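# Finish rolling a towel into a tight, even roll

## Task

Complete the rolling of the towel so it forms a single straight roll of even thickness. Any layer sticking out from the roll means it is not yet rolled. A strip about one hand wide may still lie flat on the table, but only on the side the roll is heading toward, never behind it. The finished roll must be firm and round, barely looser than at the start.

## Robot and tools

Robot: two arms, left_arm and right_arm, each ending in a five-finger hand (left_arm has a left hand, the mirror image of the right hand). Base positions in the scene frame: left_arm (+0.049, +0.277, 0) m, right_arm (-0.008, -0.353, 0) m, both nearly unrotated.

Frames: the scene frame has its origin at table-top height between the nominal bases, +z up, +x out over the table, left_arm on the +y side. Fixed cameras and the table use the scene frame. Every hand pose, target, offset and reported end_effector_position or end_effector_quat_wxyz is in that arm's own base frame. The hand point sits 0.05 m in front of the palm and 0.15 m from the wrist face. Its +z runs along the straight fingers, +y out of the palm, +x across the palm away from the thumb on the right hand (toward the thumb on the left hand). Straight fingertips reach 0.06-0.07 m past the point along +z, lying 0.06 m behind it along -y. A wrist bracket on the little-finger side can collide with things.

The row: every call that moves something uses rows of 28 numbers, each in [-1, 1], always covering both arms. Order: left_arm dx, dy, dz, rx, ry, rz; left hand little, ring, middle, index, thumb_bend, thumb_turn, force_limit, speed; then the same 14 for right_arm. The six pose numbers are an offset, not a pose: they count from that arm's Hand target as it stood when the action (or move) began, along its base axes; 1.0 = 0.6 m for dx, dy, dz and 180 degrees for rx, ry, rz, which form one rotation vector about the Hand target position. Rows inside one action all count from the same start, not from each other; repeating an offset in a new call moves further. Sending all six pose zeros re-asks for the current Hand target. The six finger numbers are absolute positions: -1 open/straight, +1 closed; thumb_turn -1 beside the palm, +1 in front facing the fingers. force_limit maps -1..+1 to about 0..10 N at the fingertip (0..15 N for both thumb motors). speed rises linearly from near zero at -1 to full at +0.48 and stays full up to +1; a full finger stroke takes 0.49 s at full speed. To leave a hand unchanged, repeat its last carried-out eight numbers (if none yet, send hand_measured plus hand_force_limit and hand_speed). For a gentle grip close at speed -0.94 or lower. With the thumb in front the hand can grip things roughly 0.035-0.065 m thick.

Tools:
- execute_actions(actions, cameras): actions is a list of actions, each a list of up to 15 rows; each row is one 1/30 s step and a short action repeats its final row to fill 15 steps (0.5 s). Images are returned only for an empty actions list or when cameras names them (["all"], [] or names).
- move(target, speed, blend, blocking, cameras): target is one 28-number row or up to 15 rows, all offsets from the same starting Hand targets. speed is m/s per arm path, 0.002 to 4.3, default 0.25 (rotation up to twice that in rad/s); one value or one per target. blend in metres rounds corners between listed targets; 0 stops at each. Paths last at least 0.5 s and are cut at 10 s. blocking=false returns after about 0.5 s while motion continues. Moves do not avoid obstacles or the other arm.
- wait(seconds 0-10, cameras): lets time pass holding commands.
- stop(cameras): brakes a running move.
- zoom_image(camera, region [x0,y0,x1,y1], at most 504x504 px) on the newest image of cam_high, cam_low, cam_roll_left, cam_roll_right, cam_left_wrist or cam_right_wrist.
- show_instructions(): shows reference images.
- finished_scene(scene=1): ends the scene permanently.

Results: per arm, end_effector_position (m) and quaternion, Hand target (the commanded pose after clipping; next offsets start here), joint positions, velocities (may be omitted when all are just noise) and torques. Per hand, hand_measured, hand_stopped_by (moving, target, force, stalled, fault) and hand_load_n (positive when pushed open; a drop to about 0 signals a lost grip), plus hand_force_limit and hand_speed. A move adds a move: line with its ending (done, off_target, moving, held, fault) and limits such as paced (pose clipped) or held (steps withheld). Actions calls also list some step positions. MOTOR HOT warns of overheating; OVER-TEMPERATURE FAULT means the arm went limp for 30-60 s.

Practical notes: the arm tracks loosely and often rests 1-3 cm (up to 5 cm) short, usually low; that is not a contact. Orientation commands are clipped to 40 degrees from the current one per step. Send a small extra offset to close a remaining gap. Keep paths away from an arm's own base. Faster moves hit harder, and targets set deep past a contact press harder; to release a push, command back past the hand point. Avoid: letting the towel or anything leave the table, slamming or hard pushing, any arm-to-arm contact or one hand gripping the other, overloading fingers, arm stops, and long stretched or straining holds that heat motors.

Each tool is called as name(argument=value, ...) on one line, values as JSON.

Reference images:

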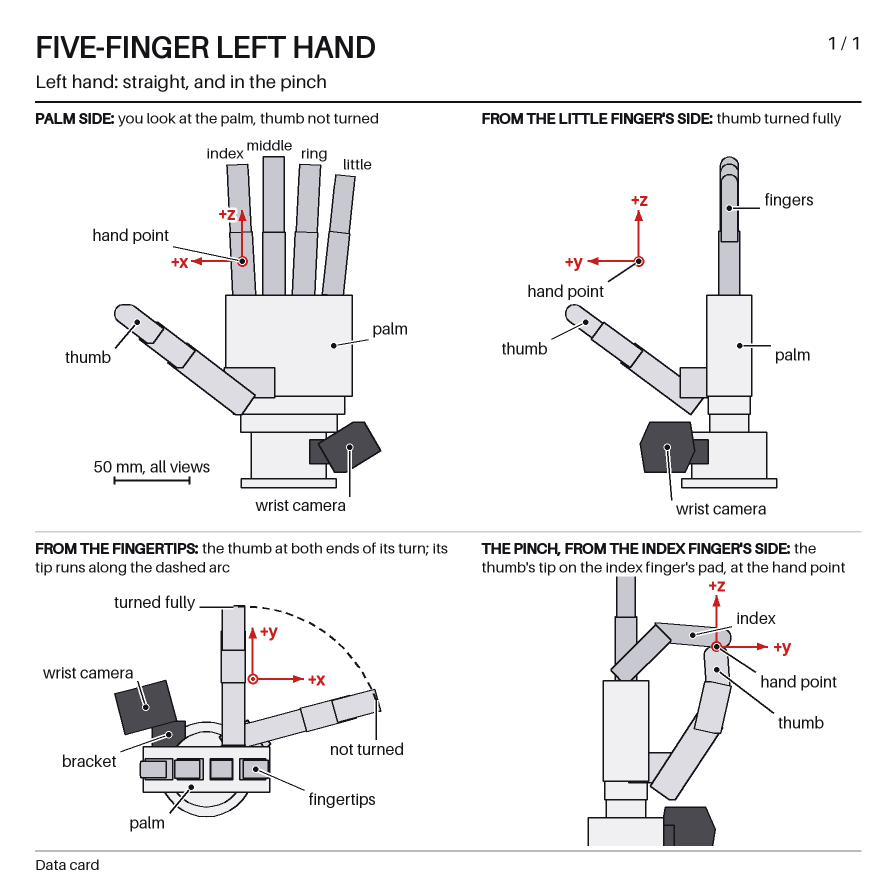

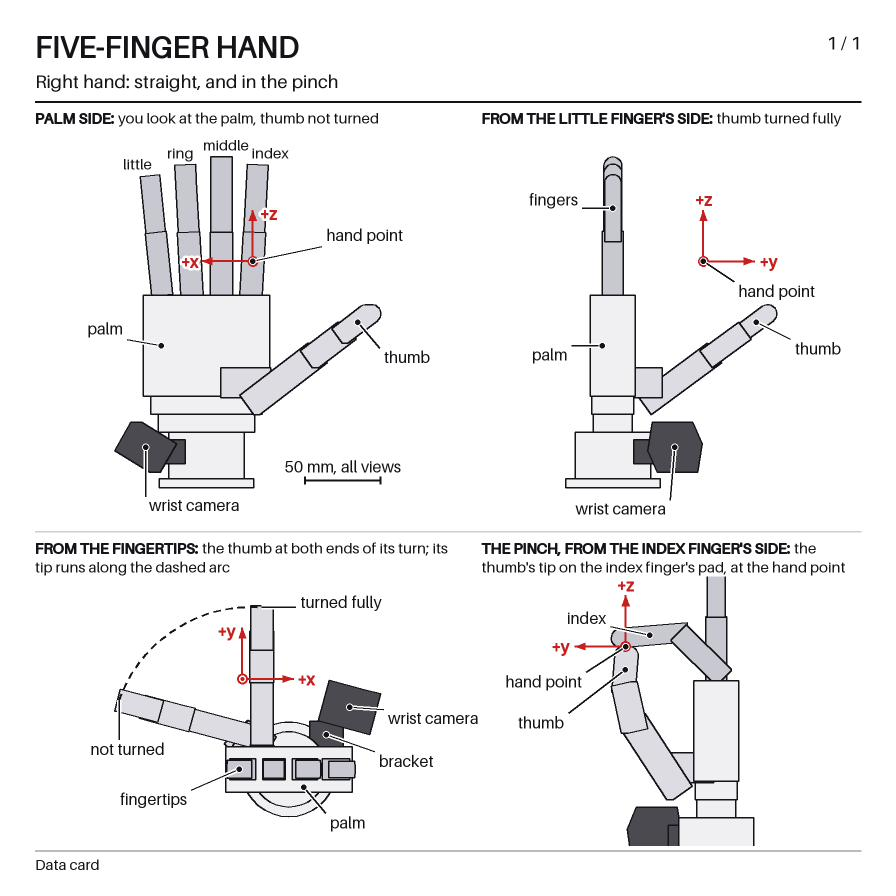

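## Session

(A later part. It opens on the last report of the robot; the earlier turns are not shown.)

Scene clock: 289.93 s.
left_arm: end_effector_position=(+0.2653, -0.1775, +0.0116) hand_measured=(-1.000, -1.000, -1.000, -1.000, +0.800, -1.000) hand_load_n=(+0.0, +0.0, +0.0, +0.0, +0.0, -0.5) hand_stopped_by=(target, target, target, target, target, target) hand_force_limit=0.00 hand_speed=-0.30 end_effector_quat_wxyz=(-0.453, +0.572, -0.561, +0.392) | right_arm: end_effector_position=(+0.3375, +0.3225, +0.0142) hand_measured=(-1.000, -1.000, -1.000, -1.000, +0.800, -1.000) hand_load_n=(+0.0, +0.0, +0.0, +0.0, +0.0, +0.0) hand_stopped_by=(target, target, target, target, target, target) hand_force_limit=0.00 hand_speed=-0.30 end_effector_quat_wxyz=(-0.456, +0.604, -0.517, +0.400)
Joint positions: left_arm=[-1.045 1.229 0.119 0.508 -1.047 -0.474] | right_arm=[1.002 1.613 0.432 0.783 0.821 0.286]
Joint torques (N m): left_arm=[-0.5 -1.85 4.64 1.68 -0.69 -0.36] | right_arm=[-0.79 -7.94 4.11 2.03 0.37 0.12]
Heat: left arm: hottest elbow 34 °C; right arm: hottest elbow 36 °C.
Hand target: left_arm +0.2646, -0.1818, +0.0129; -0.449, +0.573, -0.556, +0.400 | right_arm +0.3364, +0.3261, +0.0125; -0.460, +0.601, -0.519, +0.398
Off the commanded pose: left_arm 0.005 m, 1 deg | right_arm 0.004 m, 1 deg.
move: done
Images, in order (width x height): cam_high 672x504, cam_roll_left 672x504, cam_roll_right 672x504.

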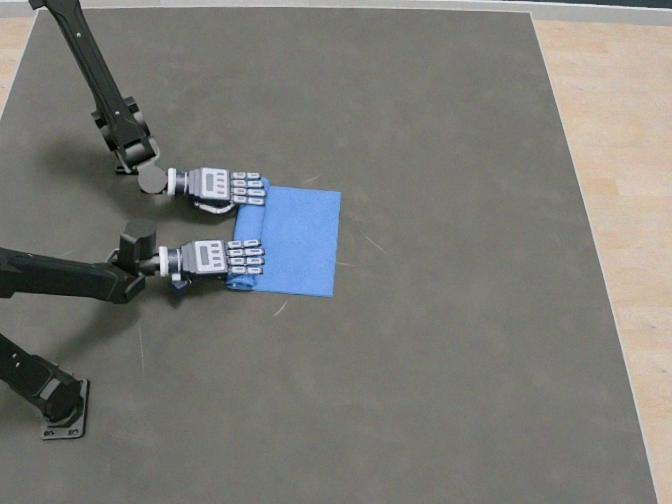

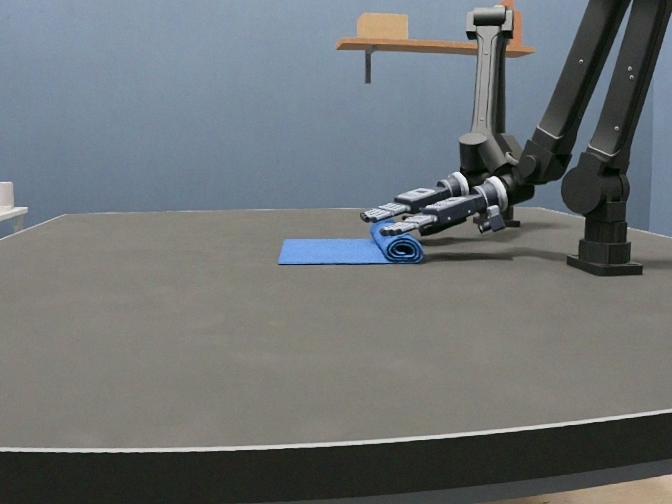

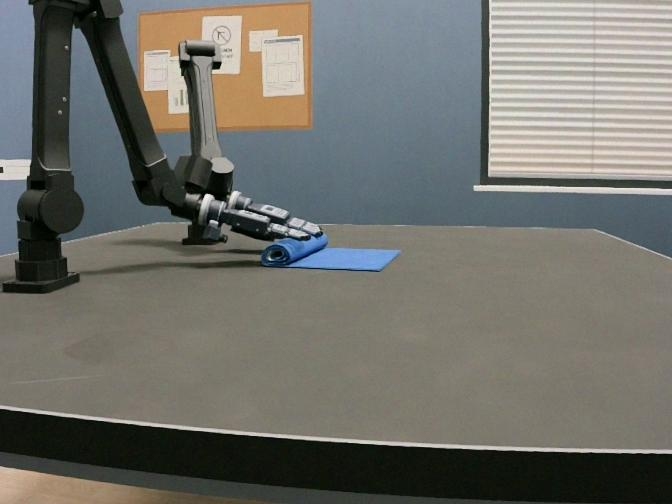

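move(target=[0, 0, -0.025, 0, 0, 0, -1, -1, -1, -1, 0.8, -1, 0, -0.3, 0, 0, -0.025, 0, 0, 0, -1, -1, -1, -1, 0.8, -1, 0, -0.3], cameras=["cam_high", "cam_roll_left", "cam_roll_right"], speed=0.04)

Scene clock: 296.17 s.
left_arm: end_effector_position=(+0.2678, -0.1798, +0.0007) hand_measured=(-1.000, -1.000, -1.000, -1.000, +0.800, -1.000) hand_load_n=(+0.0, +0.0, +0.0, +0.0, +0.0, +0.0) hand_stopped_by=(target, target, target, target, target, target) hand_force_limit=0.00 hand_speed=-0.30 end_effector_quat_wxyz=(-0.453, +0.576, -0.552, +0.398) | right_arm: end_effector_position=(+0.3383, +0.3236, +0.0003) hand_measured=(-1.000, -1.000, -1.000, -1.000, +0.800, -1.000) hand_load_n=(+0.0, +0.0, +0.0, +0.0, +0.0, +0.0) hand_stopped_by=(target, target, target, target, target, target) hand_force_limit=0.00 hand_speed=-0.30 end_effector_quat_wxyz=(-0.457, +0.602, -0.518, +0.400)
Joint positions: left_arm=[-1.045 1.349 0.113 0.648 -1.055 -0.482] | right_arm=[1.002 1.676 0.432 0.849 0.821 0.287]
Joint torques (N m): left_arm=[-0.5 -2.14 3.41 1.47 -0.37 -0.29] | right_arm=[-0.91 -8.18 3.56 2.04 0.34 0.12]
Heat: left arm: hottest elbow 33 °C; right arm: hottest elbow 36 °C.
Hand target: left_arm +0.2646, -0.1818, -0.0021; -0.449, +0.573, -0.556, +0.400 | right_arm +0.3364, +0.3261, -0.0025; -0.460, +0.601, -0.519, +0.398
Off the commanded pose: left_arm 0.005 m, 1 deg | right_arm 0.004 m, 1 deg.
move: done
Images, in order (width x height): cam_high 672x504, cam_roll_left 672x504, cam_roll_right 672x504.

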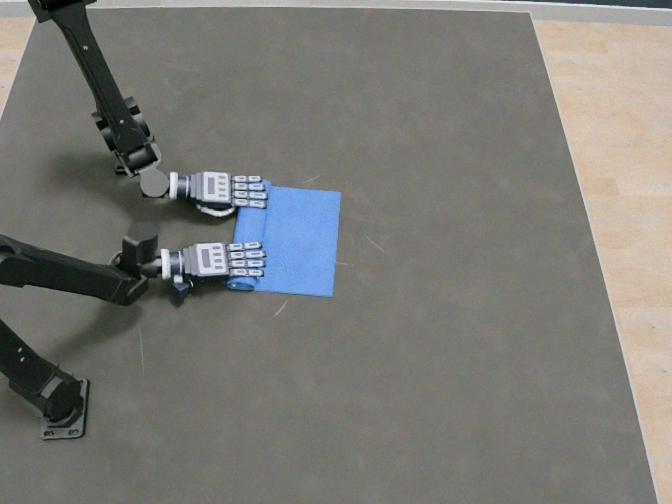

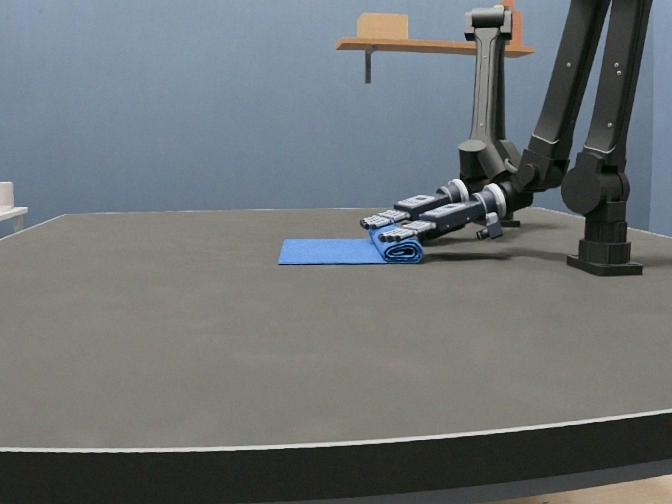

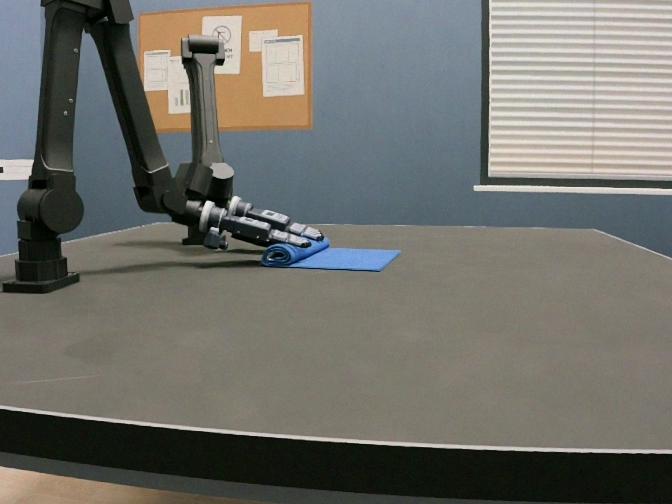

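zoom_image(camera="cam_roll_left", region=[340, 180, 480, 280])

zoom_image(camera="cam_roll_right", region=[220, 190, 360, 290])

Scaled by 3.600.

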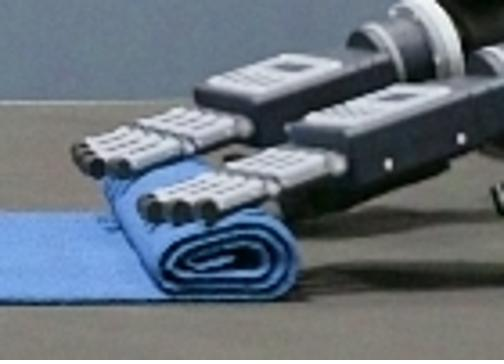

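Scaled by 3.600.

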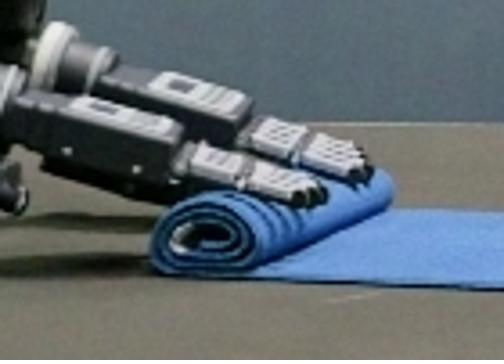

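move(target=[-0.013, 0, 0.027, 0, 0, 0, -1, -1, -1, -1, 1.0, -1, -0.6, -0.5, -0.017, 0, 0.027, 0, 0, 0, -1, -1, -1, -1, 1.0, -1, -0.6, -0.5], cameras=["cam_high", "cam_roll_left", "cam_roll_right", "cam_left_wrist"], speed=0.04)

Scene clock: 358.17 s.
left_arm: end_effector_position=(+0.2570, -0.1763, +0.0101) hand_measured=(-1.000, -1.000, -1.000, -1.000, +1.000, -1.000) hand_load_n=(+0.0, +0.0, +0.0, +0.0, +0.0, +0.0) hand_stopped_by=(target, target, target, target, target, target) hand_force_limit=-0.60 hand_speed=-0.50 end_effector_quat_wxyz=(-0.453, +0.572, -0.561, +0.392) | right_arm: end_effector_position=(+0.3272, +0.3216, +0.0043) hand_measured=(-1.000, -1.000, -1.000, -1.000, +1.000, -1.000) hand_load_n=(+0.0, +0.0, +0.0, +0.0, +0.0, +0.0) hand_stopped_by=(target, target, target, target, target, target) hand_force_limit=-0.60 hand_speed=-0.50 end_effector_quat_wxyz=(-0.450, +0.608, -0.517, +0.402)
Joint positions: left_arm=[-1.081 1.211 0.11 0.464 -1.077 -0.515] | right_arm=[1.029 1.634 0.42 0.792 0.846 0.301]
Joint torques (N m): left_arm=[-0.5 -2.84 5.18 0.8 -0.74 -0.36] | right_arm=[-0.73 -10.81 3.82 1.22 0.39 0.12]
Heat: left arm: hottest elbow 29 °C; right arm: hottest elbow 32 °C.
Hand target: left_arm +0.2568, -0.1817, +0.0140; -0.449, +0.573, -0.556, +0.400 | right_arm +0.3261, +0.3261, +0.0137; -0.460, +0.601, -0.519, +0.398
Off the commanded pose: left_arm 0.007 m, 1 deg | right_arm 0.010 m, 1 deg.
move: done
camera_calibration:
cam_left_wrist: T_world_to_cam=[[0.301091, -0.275289, 0.912995, -0.135485], [-0.481712, -0.870194, -0.103523, -0.0290922], [0.822981, -0.408631, -0.394617, -0.170569], [0, 0, 0, 1]] pos_world=[0.167154, -0.132313, 0.0533757]
Images, in order (width x height): cam_high 672x504, cam_roll_left 672x504, cam_roll_right 672x504, cam_left_wrist 616x616.

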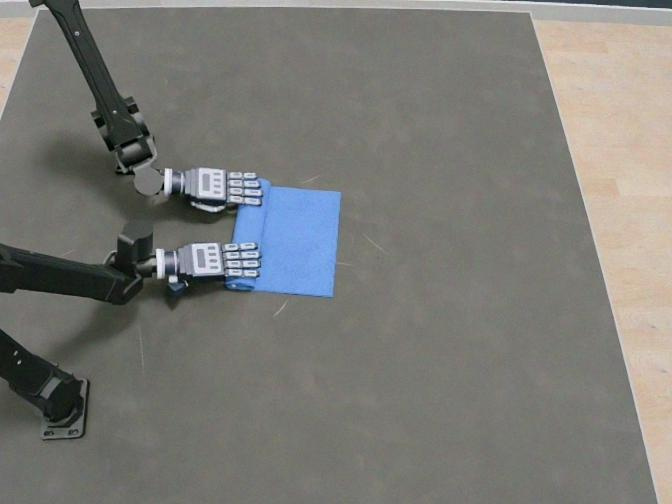

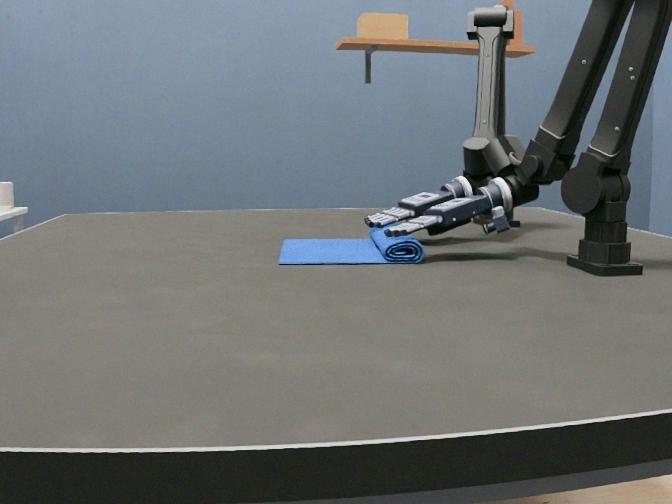

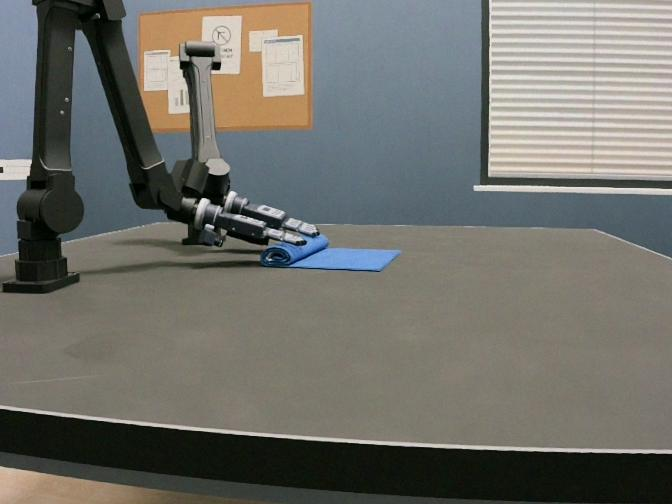

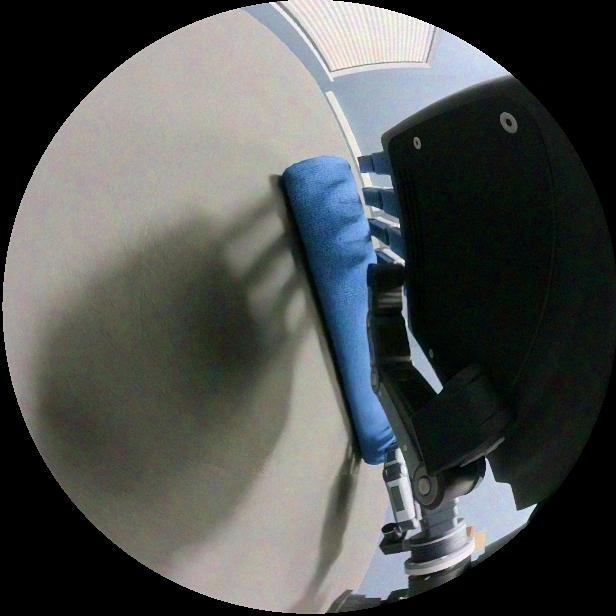

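zoom_image(camera="cam_roll_left", region=[340, 180, 480, 280])

zoom_image(camera="cam_roll_right", region=[220, 190, 360, 290])

zoom_image(camera="cam_left_wrist", region=[260, 120, 480, 480])

Scaled by 3.600.

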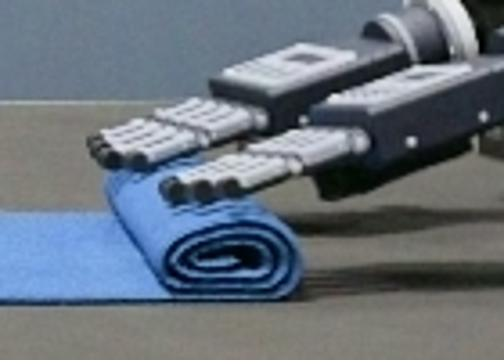

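Scaled by 3.600.

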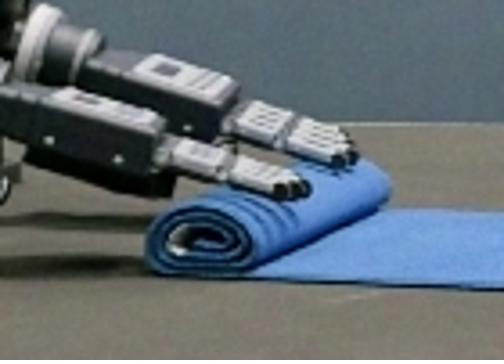

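Scaled by 1.400 from the camera's 616x616 image, which has a finer 880x880 frame.

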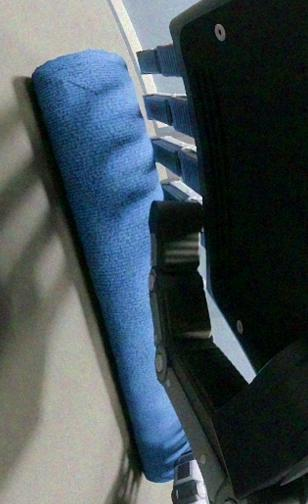

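move(target=[0.0997, -0.0085, -0.0133, 0, 0, 0, -1, -1, -1, -1, 1.0, -1, -0.6, -0.5, 0.099, -0.0147, -0.0167, 0, 0, 0, -1, -1, -1, -1, 1.0, -1, -0.6, -0.5], cameras=["cam_high", "cam_roll_left", "cam_roll_right", "cam_left_wrist"], speed=0.04)

Scene clock: 369.70 s.
left_arm: end_effector_position=(+0.3059, -0.1786, -0.0002) hand_measured=(-1.000, -1.000, -1.000, -1.000, +1.000, -1.000) hand_load_n=(+0.0, +0.0, +0.0, +0.5, +0.0, -0.5) hand_stopped_by=(target, target, target, target, target, target) hand_force_limit=-0.60 hand_speed=-0.50 end_effector_quat_wxyz=(-0.447, +0.574, -0.562, +0.392) | right_arm: end_effector_position=(+0.3744, +0.3092, -0.0010) hand_measured=(-1.000, -1.000, -1.000, -1.000, +1.000, -1.000) hand_load_n=(+0.0, +0.0, +0.0, +0.0, -0.5, +0.0) hand_stopped_by=(target, target, target, target, target, target) hand_force_limit=-0.60 hand_speed=-0.50 end_effector_quat_wxyz=(-0.452, +0.607, -0.520, +0.395)
Joint positions: left_arm=[-0.874 1.428 0.157 0.788 -0.892 -0.333] | right_arm=[0.881 1.69 0.459 0.858 0.701 0.238]
Joint torques (N m): left_arm=[1.2 -3.14 5.67 1.65 -0.17 -0.11] | right_arm=[-2.08 -8.47 5.71 2.04 0.02 -0.06]
Heat: left arm: hottest elbow 29 °C; right arm: hottest elbow 32 °C.
Hand target: left_arm +0.3167, -0.1869, +0.0062; -0.449, +0.574, -0.556, +0.400 | right_arm +0.3855, +0.3173, +0.0036; -0.460, +0.601, -0.519, +0.398
Off the commanded pose: left_arm 0.015 m, 1 deg | right_arm 0.015 m, 1 deg.
move: off_target (left_arm, right_arm)
camera_calibration:
cam_left_wrist: T_world_to_cam=[[0.309397, -0.269342, 0.911992, -0.14294], [-0.484912, -0.869675, -0.0923363, -0.00748903], [0.818006, -0.413667, -0.399682, -0.215204], [0, 0, 0, 1]] pos_world=[0.216631, -0.134035, 0.0436552]
Images, in order (width x height): cam_high 672x504, cam_roll_left 672x504, cam_roll_right 672x504, cam_left_wrist 616x616.

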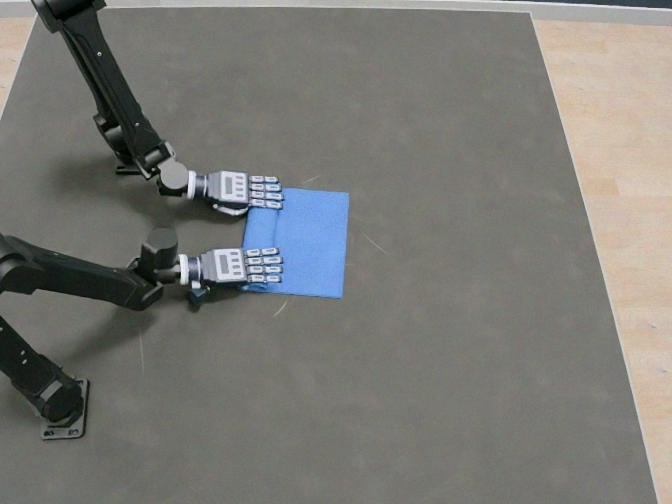

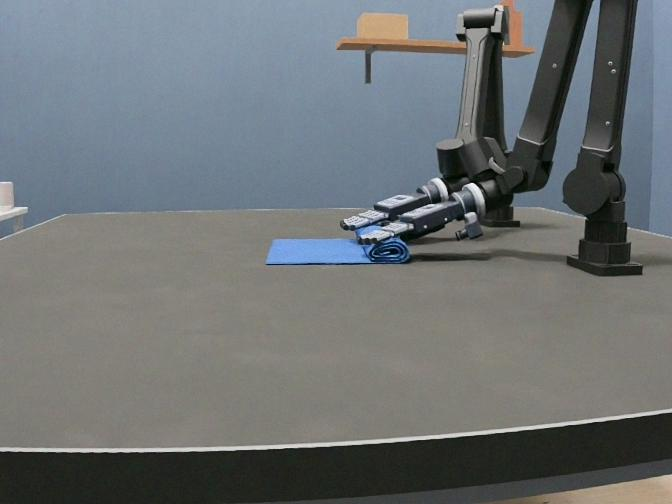

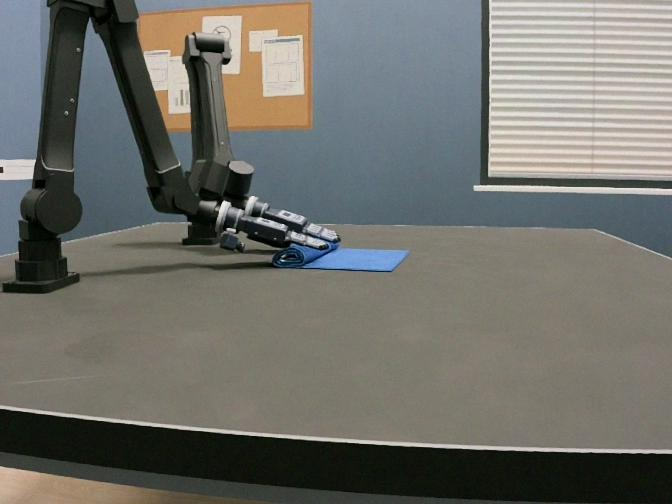

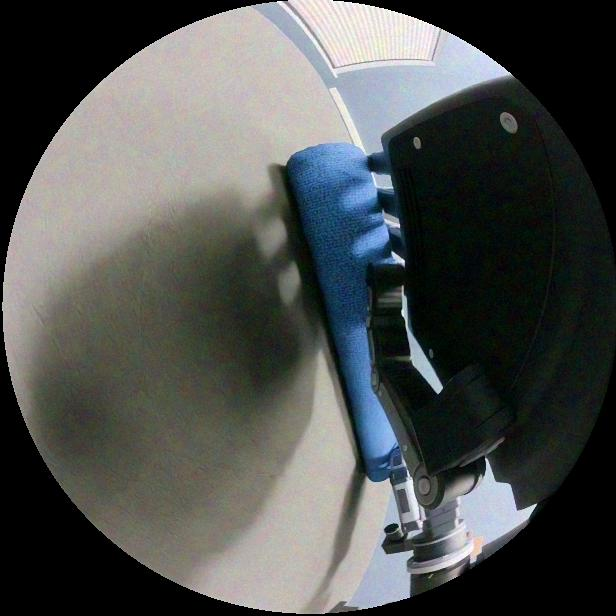

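zoom_image(camera="cam_roll_left", region=[320, 180, 460, 280])

zoom_image(camera="cam_roll_right", region=[230, 190, 370, 290])

zoom_image(camera="cam_high", region=[190, 150, 370, 320])

Scaled by 3.600.

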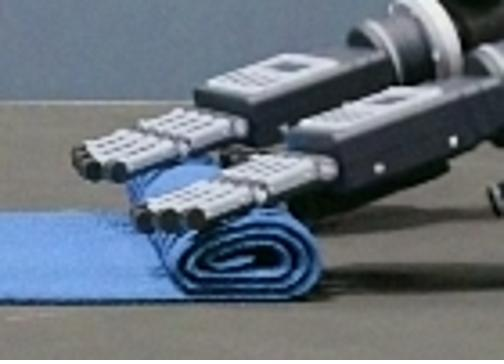

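Scaled by 3.600.

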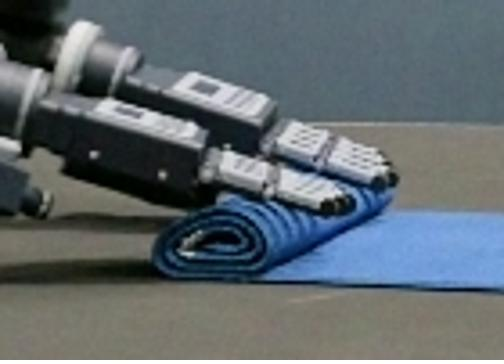

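Scaled by 2.800.

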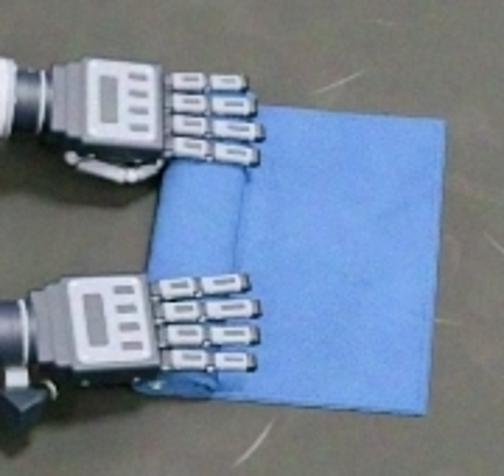

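move(target=[0, 0, 0.15, 0, 0, 0, -1, -1, -1, -1, 1.0, -1, -0.6, -0.5, 0, 0, 0.15, 0, 0, 0, -1, -1, -1, -1, 1.0, -1, -0.6, -0.5], cameras=["cam_high", "cam_roll_left", "cam_roll_right"], speed=0.1)

zoom_image(camera="cam_roll_left", region=[240, 190, 440, 290])

zoom_image(camera="cam_roll_right", region=[230, 190, 430, 290])

Scene clock: 434.23 s.
left_arm: end_effector_position=(+0.3015, -0.1729, +0.0712) hand_measured=(-1.000, -1.000, -1.000, -1.000, +1.000, -1.000) hand_load_n=(+0.0, +0.0, +0.0, +0.0, +0.0, +0.0) hand_stopped_by=(target, target, target, target, target, target) hand_force_limit=-0.60 hand_speed=-0.50 end_effector_quat_wxyz=(-0.452, +0.566, -0.576, +0.379) | right_arm: end_effector_position=(+0.3719, +0.3061, +0.0689) hand_measured=(-1.000, -1.000, -1.000, -1.000, +1.000, -1.000) hand_load_n=(+0.0, +0.0, +0.0, +0.0, +0.0, +0.0) hand_stopped_by=(target, target, target, target, target, target) hand_force_limit=-0.60 hand_speed=-0.50 end_effector_quat_wxyz=(-0.441, +0.616, -0.518, +0.396)
Joint positions: left_arm=[-0.874 0.955 0.231 0.22 -0.889 -0.31] | right_arm=[0.881 1.407 0.497 0.512 0.701 0.232]
Joint torques (N m): left_arm=[1.14 -2.32 11.17 0.95 -0.32 -0.32] | right_arm=[-2.02 -9.82 8.44 1.31 0.07 -0.03]
Heat: left arm: hottest elbow 30 °C; right arm: hottest elbow 33 °C.
Hand target: left_arm +0.3167, -0.1869, +0.0961; -0.449, +0.573, -0.556, +0.400 | right_arm +0.3855, +0.3174, +0.0937; -0.460, +0.601, -0.519, +0.398
Off the commanded pose: left_arm 0.032 m, 3 deg | right_arm 0.030 m, 3 deg.
move: off_target (left_arm, right_arm)
Images, in order (width x height): cam_high 672x504, cam_roll_left 672x504, cam_roll_right 672x504.

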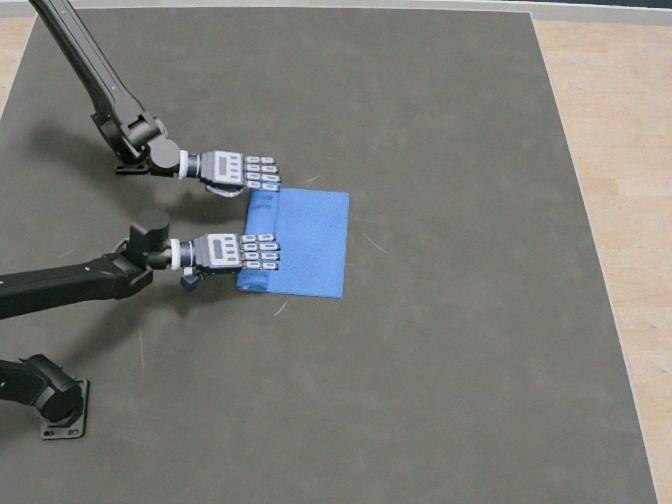

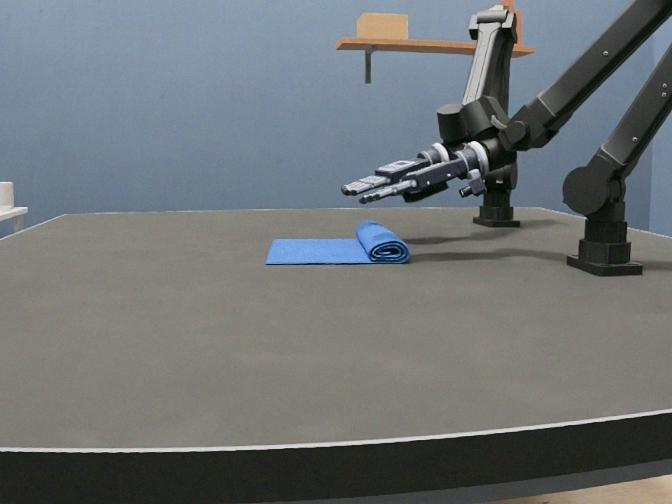

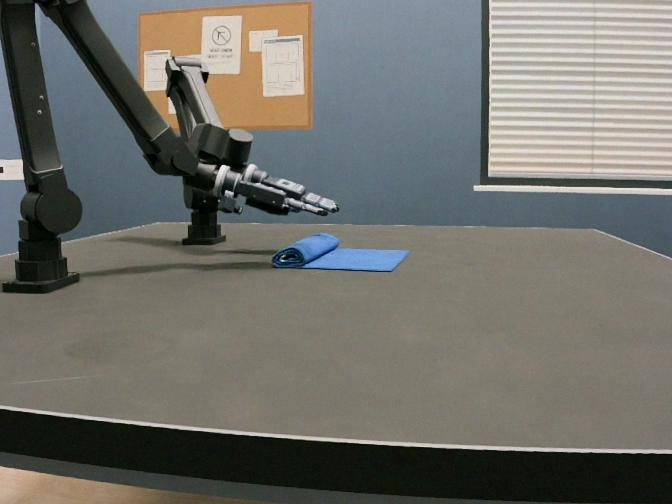

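Scaled by 2.520.

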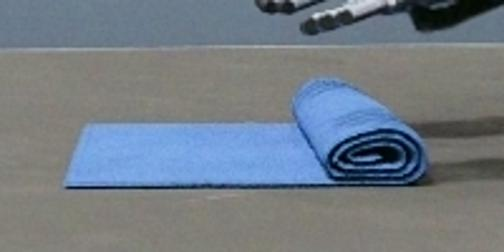

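Scaled by 2.520.

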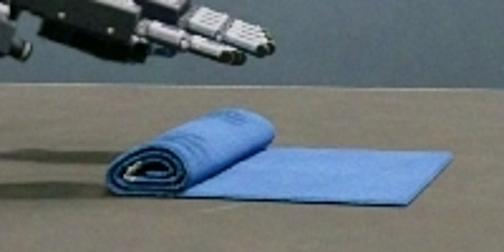

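zoom_image(camera="cam_high", region=[190, 150, 370, 320])

Scaled by 2.800.

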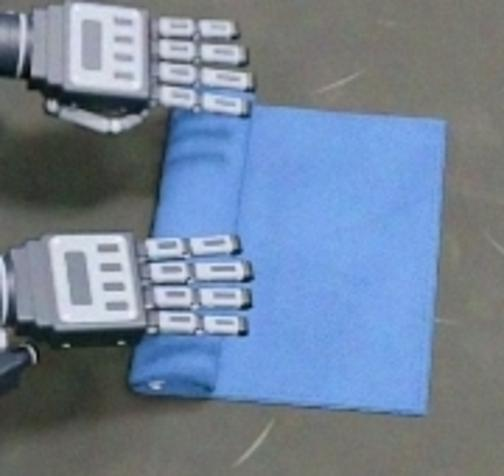

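move(target=[[0.139, 0.262, 0.257, 0, 0, 0, -1, -1, -1, -1, 1.0, -1, -0.6, -0.5, -0.05, -0.03, 0.12, 0, 0, 0, -1, -1, -1, -1, 1.0, -1, -0.6, -0.5], [0.139, 0.262, 0.257, 0, 0, 0, -1, -1, -1, -1, 1.0, -1, -0.6, -0.5, -0.142, -0.029, 0.21, 0.377, 0.389, 0.1715, -1, -1, -1, -1, 1.0, -1, -0.6, -0.5]], cameras=["cam_high", "cam_roll_left", "cam_roll_right", "cam_right_wrist"], speed=0.25)

Scene clock: 480.33 s.
left_arm: end_effector_position=(+0.3862, -0.0330, +0.2146) hand_measured=(-1.000, -1.000, -1.000, -1.000, +1.000, -1.000) hand_load_n=(+0.0, +0.0, +0.0, +0.0, -0.5, +0.0) hand_stopped_by=(target, target, target, target, target, target) hand_force_limit=-0.60 hand_speed=-0.50 end_effector_quat_wxyz=(-0.431, +0.585, -0.568, +0.387) | right_arm: end_effector_position=(+0.2921, +0.2995, +0.2163) hand_measured=(-1.000, -1.000, -1.000, -1.000, +1.000, -1.000) hand_load_n=(+0.0, +0.0, -0.5, +0.0, +0.0, +0.0) hand_stopped_by=(target, target, target, target, target, target) hand_force_limit=-0.60 hand_speed=-0.50 end_effector_quat_wxyz=(+0.411, -0.475, +0.637, +0.447)
Joint positions: left_arm=[-0.069 0.699 0.527 -0.165 -0.13 -0.007] | right_arm=[0.291 1.295 0.605 0.072 -1.1 1.192]
Joint torques (N m): left_arm=[1.26 -0.97 14.34 1.4 0 -0.11] | right_arm=[-1.96 -6.83 7.61 1.73 -0.69 0.14]
Heat: left arm: hottest elbow 35 °C; right arm: hottest elbow 37 °C.
Hand target: left_arm +0.4001, -0.0297, +0.2502; -0.449, +0.574, -0.556, +0.400 | right_arm +0.3004, +0.2999, +0.2197; +0.416, -0.473, +0.635, +0.447
Off the commanded pose: left_arm 0.039 m, 3 deg | right_arm 0.009 m, 1 deg.
move: off_target (left_arm)
camera_calibration:
cam_right_wrist: T_world_to_cam=[[-0.989427, 0.0410303, -0.139107, 0.300969], [-0.145031, -0.277439, 0.949733, -0.079678], [0.000374114, 0.959867, 0.280457, -0.231585], [0, 0, 0, 1]] pos_world=[0.286318, 0.187836, 0.182489]
Images, in order (width x height): cam_high 672x504, cam_roll_left 672x504, cam_roll_right 672x504, cam_right_wrist 616x616.

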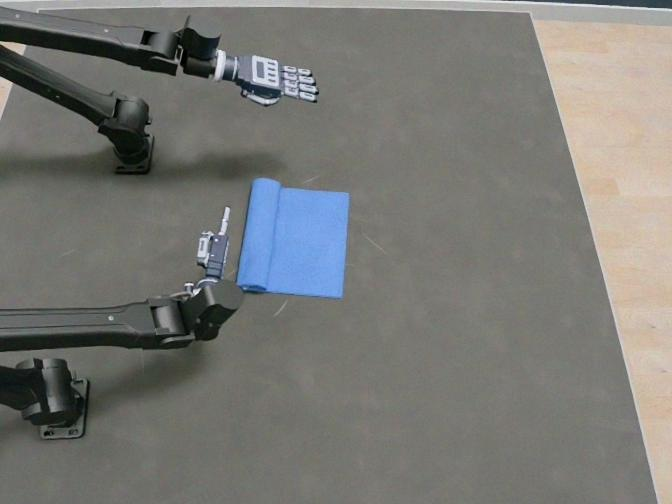

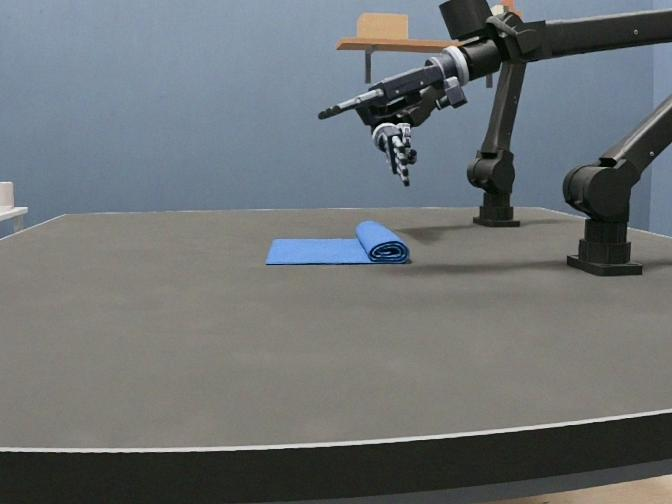

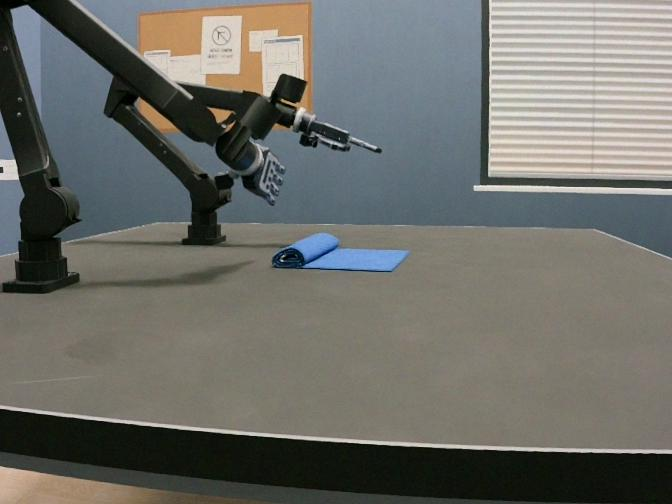

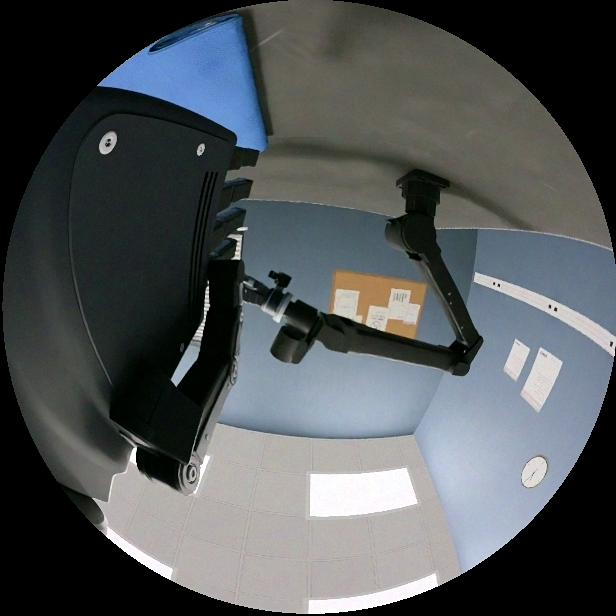

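move(target=[[0, 0, 0, 0, 0, 0, -1, -1, -1, -1, 1.0, -1, -0.6, -0.5, -0.0073, 0.158, -0.05, 0.0379, -0.0059, -0.0068, -1, -1, -1, -1, 1.0, -1, -0.6, -0.5], [0, 0, 0, 0, 0, 0, -1, -1, -1, -1, 1.0, -1, -0.6, -0.5, -0.0073, 0.158, -0.183, 0.0379, -0.0059, -0.0068, -1, -1, -1, -1, 1.0, -1, -0.6, -0.5]], cameras=["cam_high", "cam_roll_left", "cam_roll_right", "cam_right_wrist", "cam_left_wrist"], speed=0.12)

Scene clock: 494.67 s.
left_arm: end_effector_position=(+0.3862, -0.0330, +0.2146) hand_measured=(-1.000, -1.000, -1.000, -1.000, +1.000, -1.000) hand_load_n=(+0.0, +0.0, +0.0, +0.0, +0.0, +0.0) hand_stopped_by=(target, target, target, target, target, target) hand_force_limit=-0.60 hand_speed=-0.50 end_effector_quat_wxyz=(-0.431, +0.585, -0.568, +0.387) | right_arm: end_effector_position=(+0.2956, +0.3918, +0.1112) hand_measured=(-1.000, -1.000, -1.000, -1.000, +1.000, -1.000) hand_load_n=(+0.0, +0.0, +0.0, +0.0, +0.0, +0.0) hand_stopped_by=(target, target, target, target, target, target) hand_force_limit=-0.60 hand_speed=-0.50 end_effector_quat_wxyz=(+0.454, -0.446, +0.610, +0.472)
Joint positions: left_arm=[-0.069 0.699 0.527 -0.165 -0.13 -0.007] | right_arm=[0.53 1.831 0.57 1.032 -0.894 1.566]
Joint torques (N m): left_arm=[1.26 -0.97 14.34 1.39 0 -0.11] | right_arm=[-0.97 -10.23 3.86 1.98 -0.11 0.17]
Heat: left arm: hottest elbow 40 °C; right arm: hottest elbow 37 °C.
Hand target: left_arm +0.4001, -0.0297, +0.2502; -0.449, +0.574, -0.556, +0.400 | right_arm +0.2959, +0.3947, +0.1098; +0.454, -0.444, +0.609, +0.475
Off the commanded pose: left_arm 0.038 m, 3 deg | right_arm 0.003 m, 0 deg.
move: off_target (left_arm)
camera_calibration:
cam_left_wrist: T_world_to_cam=[[0.341798, -0.254092, 0.904772, -0.334939], [-0.490489, -0.869456, -0.0588807, 0.172864], [0.80162, -0.423655, -0.421807, -0.124099], [0, 0, 0, 1]] pos_world=[0.298749, 0.0126176, 0.260876]
cam_right_wrist: T_world_to_cam=[[-0.983688, 0.0882842, -0.156729, 0.267886], [-0.178822, -0.385431, 0.905243, 0.103457], [0.0195106, 0.918504, 0.394931, -0.292841], [0, 0, 0, 1]] pos_world=[0.28773, 0.285201, 0.0639836]
Images, in order (width x height): cam_high 672x504, cam_roll_left 672x504, cam_roll_right 672x504, cam_left_wrist 616x616, cam_right_wrist 616x616.

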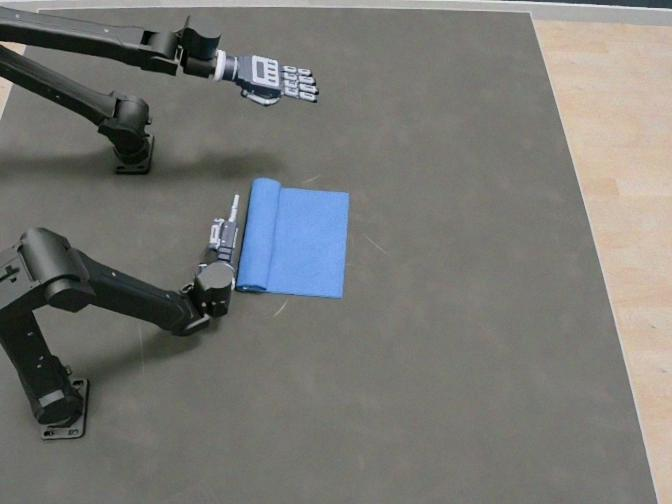

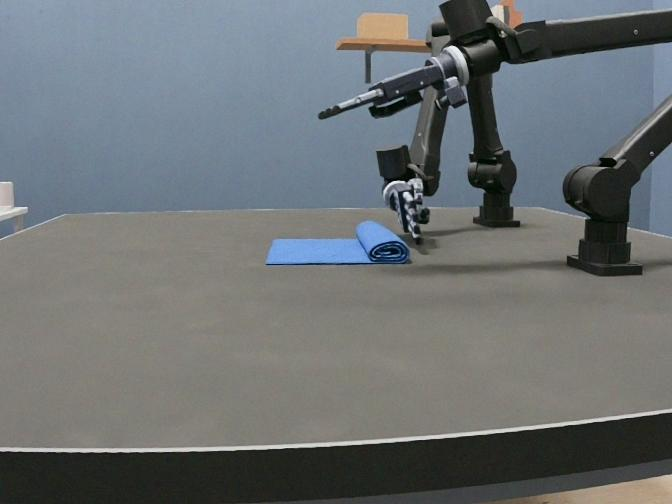

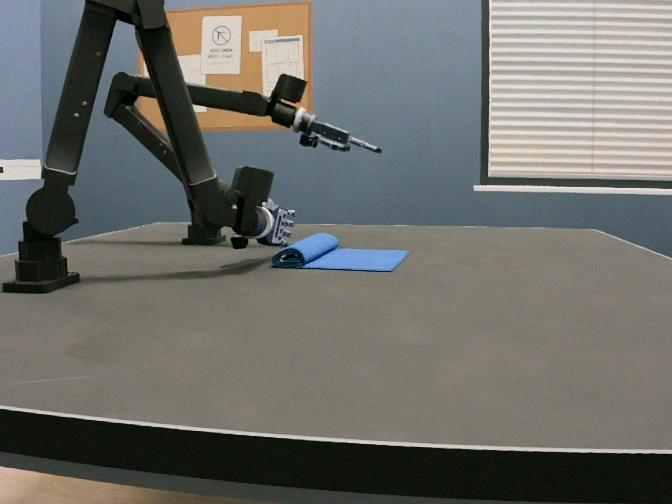

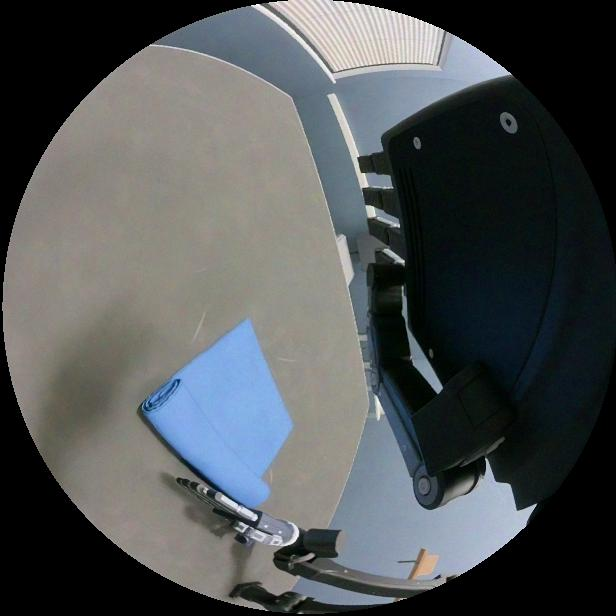

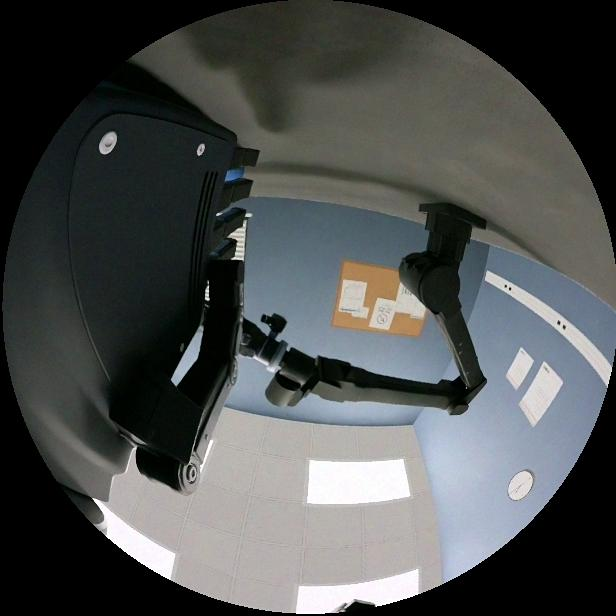

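zoom_image(camera="cam_high", region=[170, 160, 370, 320])

zoom_image(camera="cam_roll_left", region=[330, 140, 470, 280])

Scaled by 2.520.

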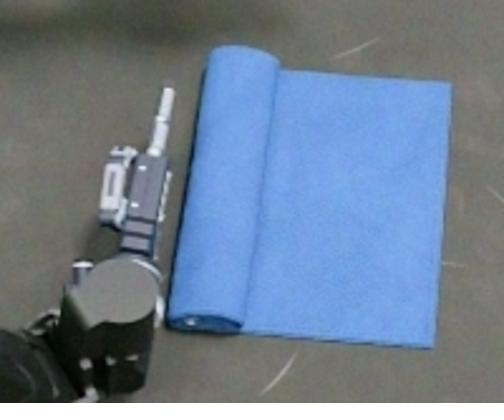

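Scaled by 3.600.

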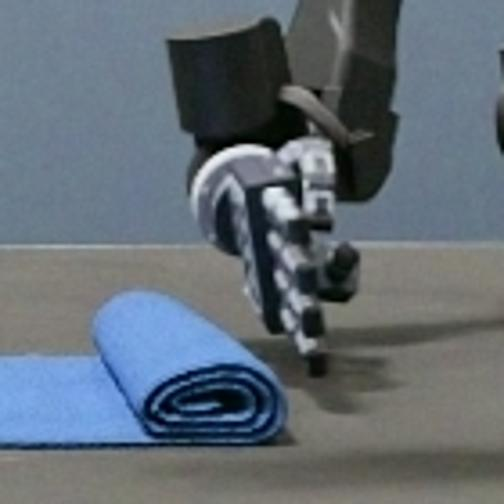

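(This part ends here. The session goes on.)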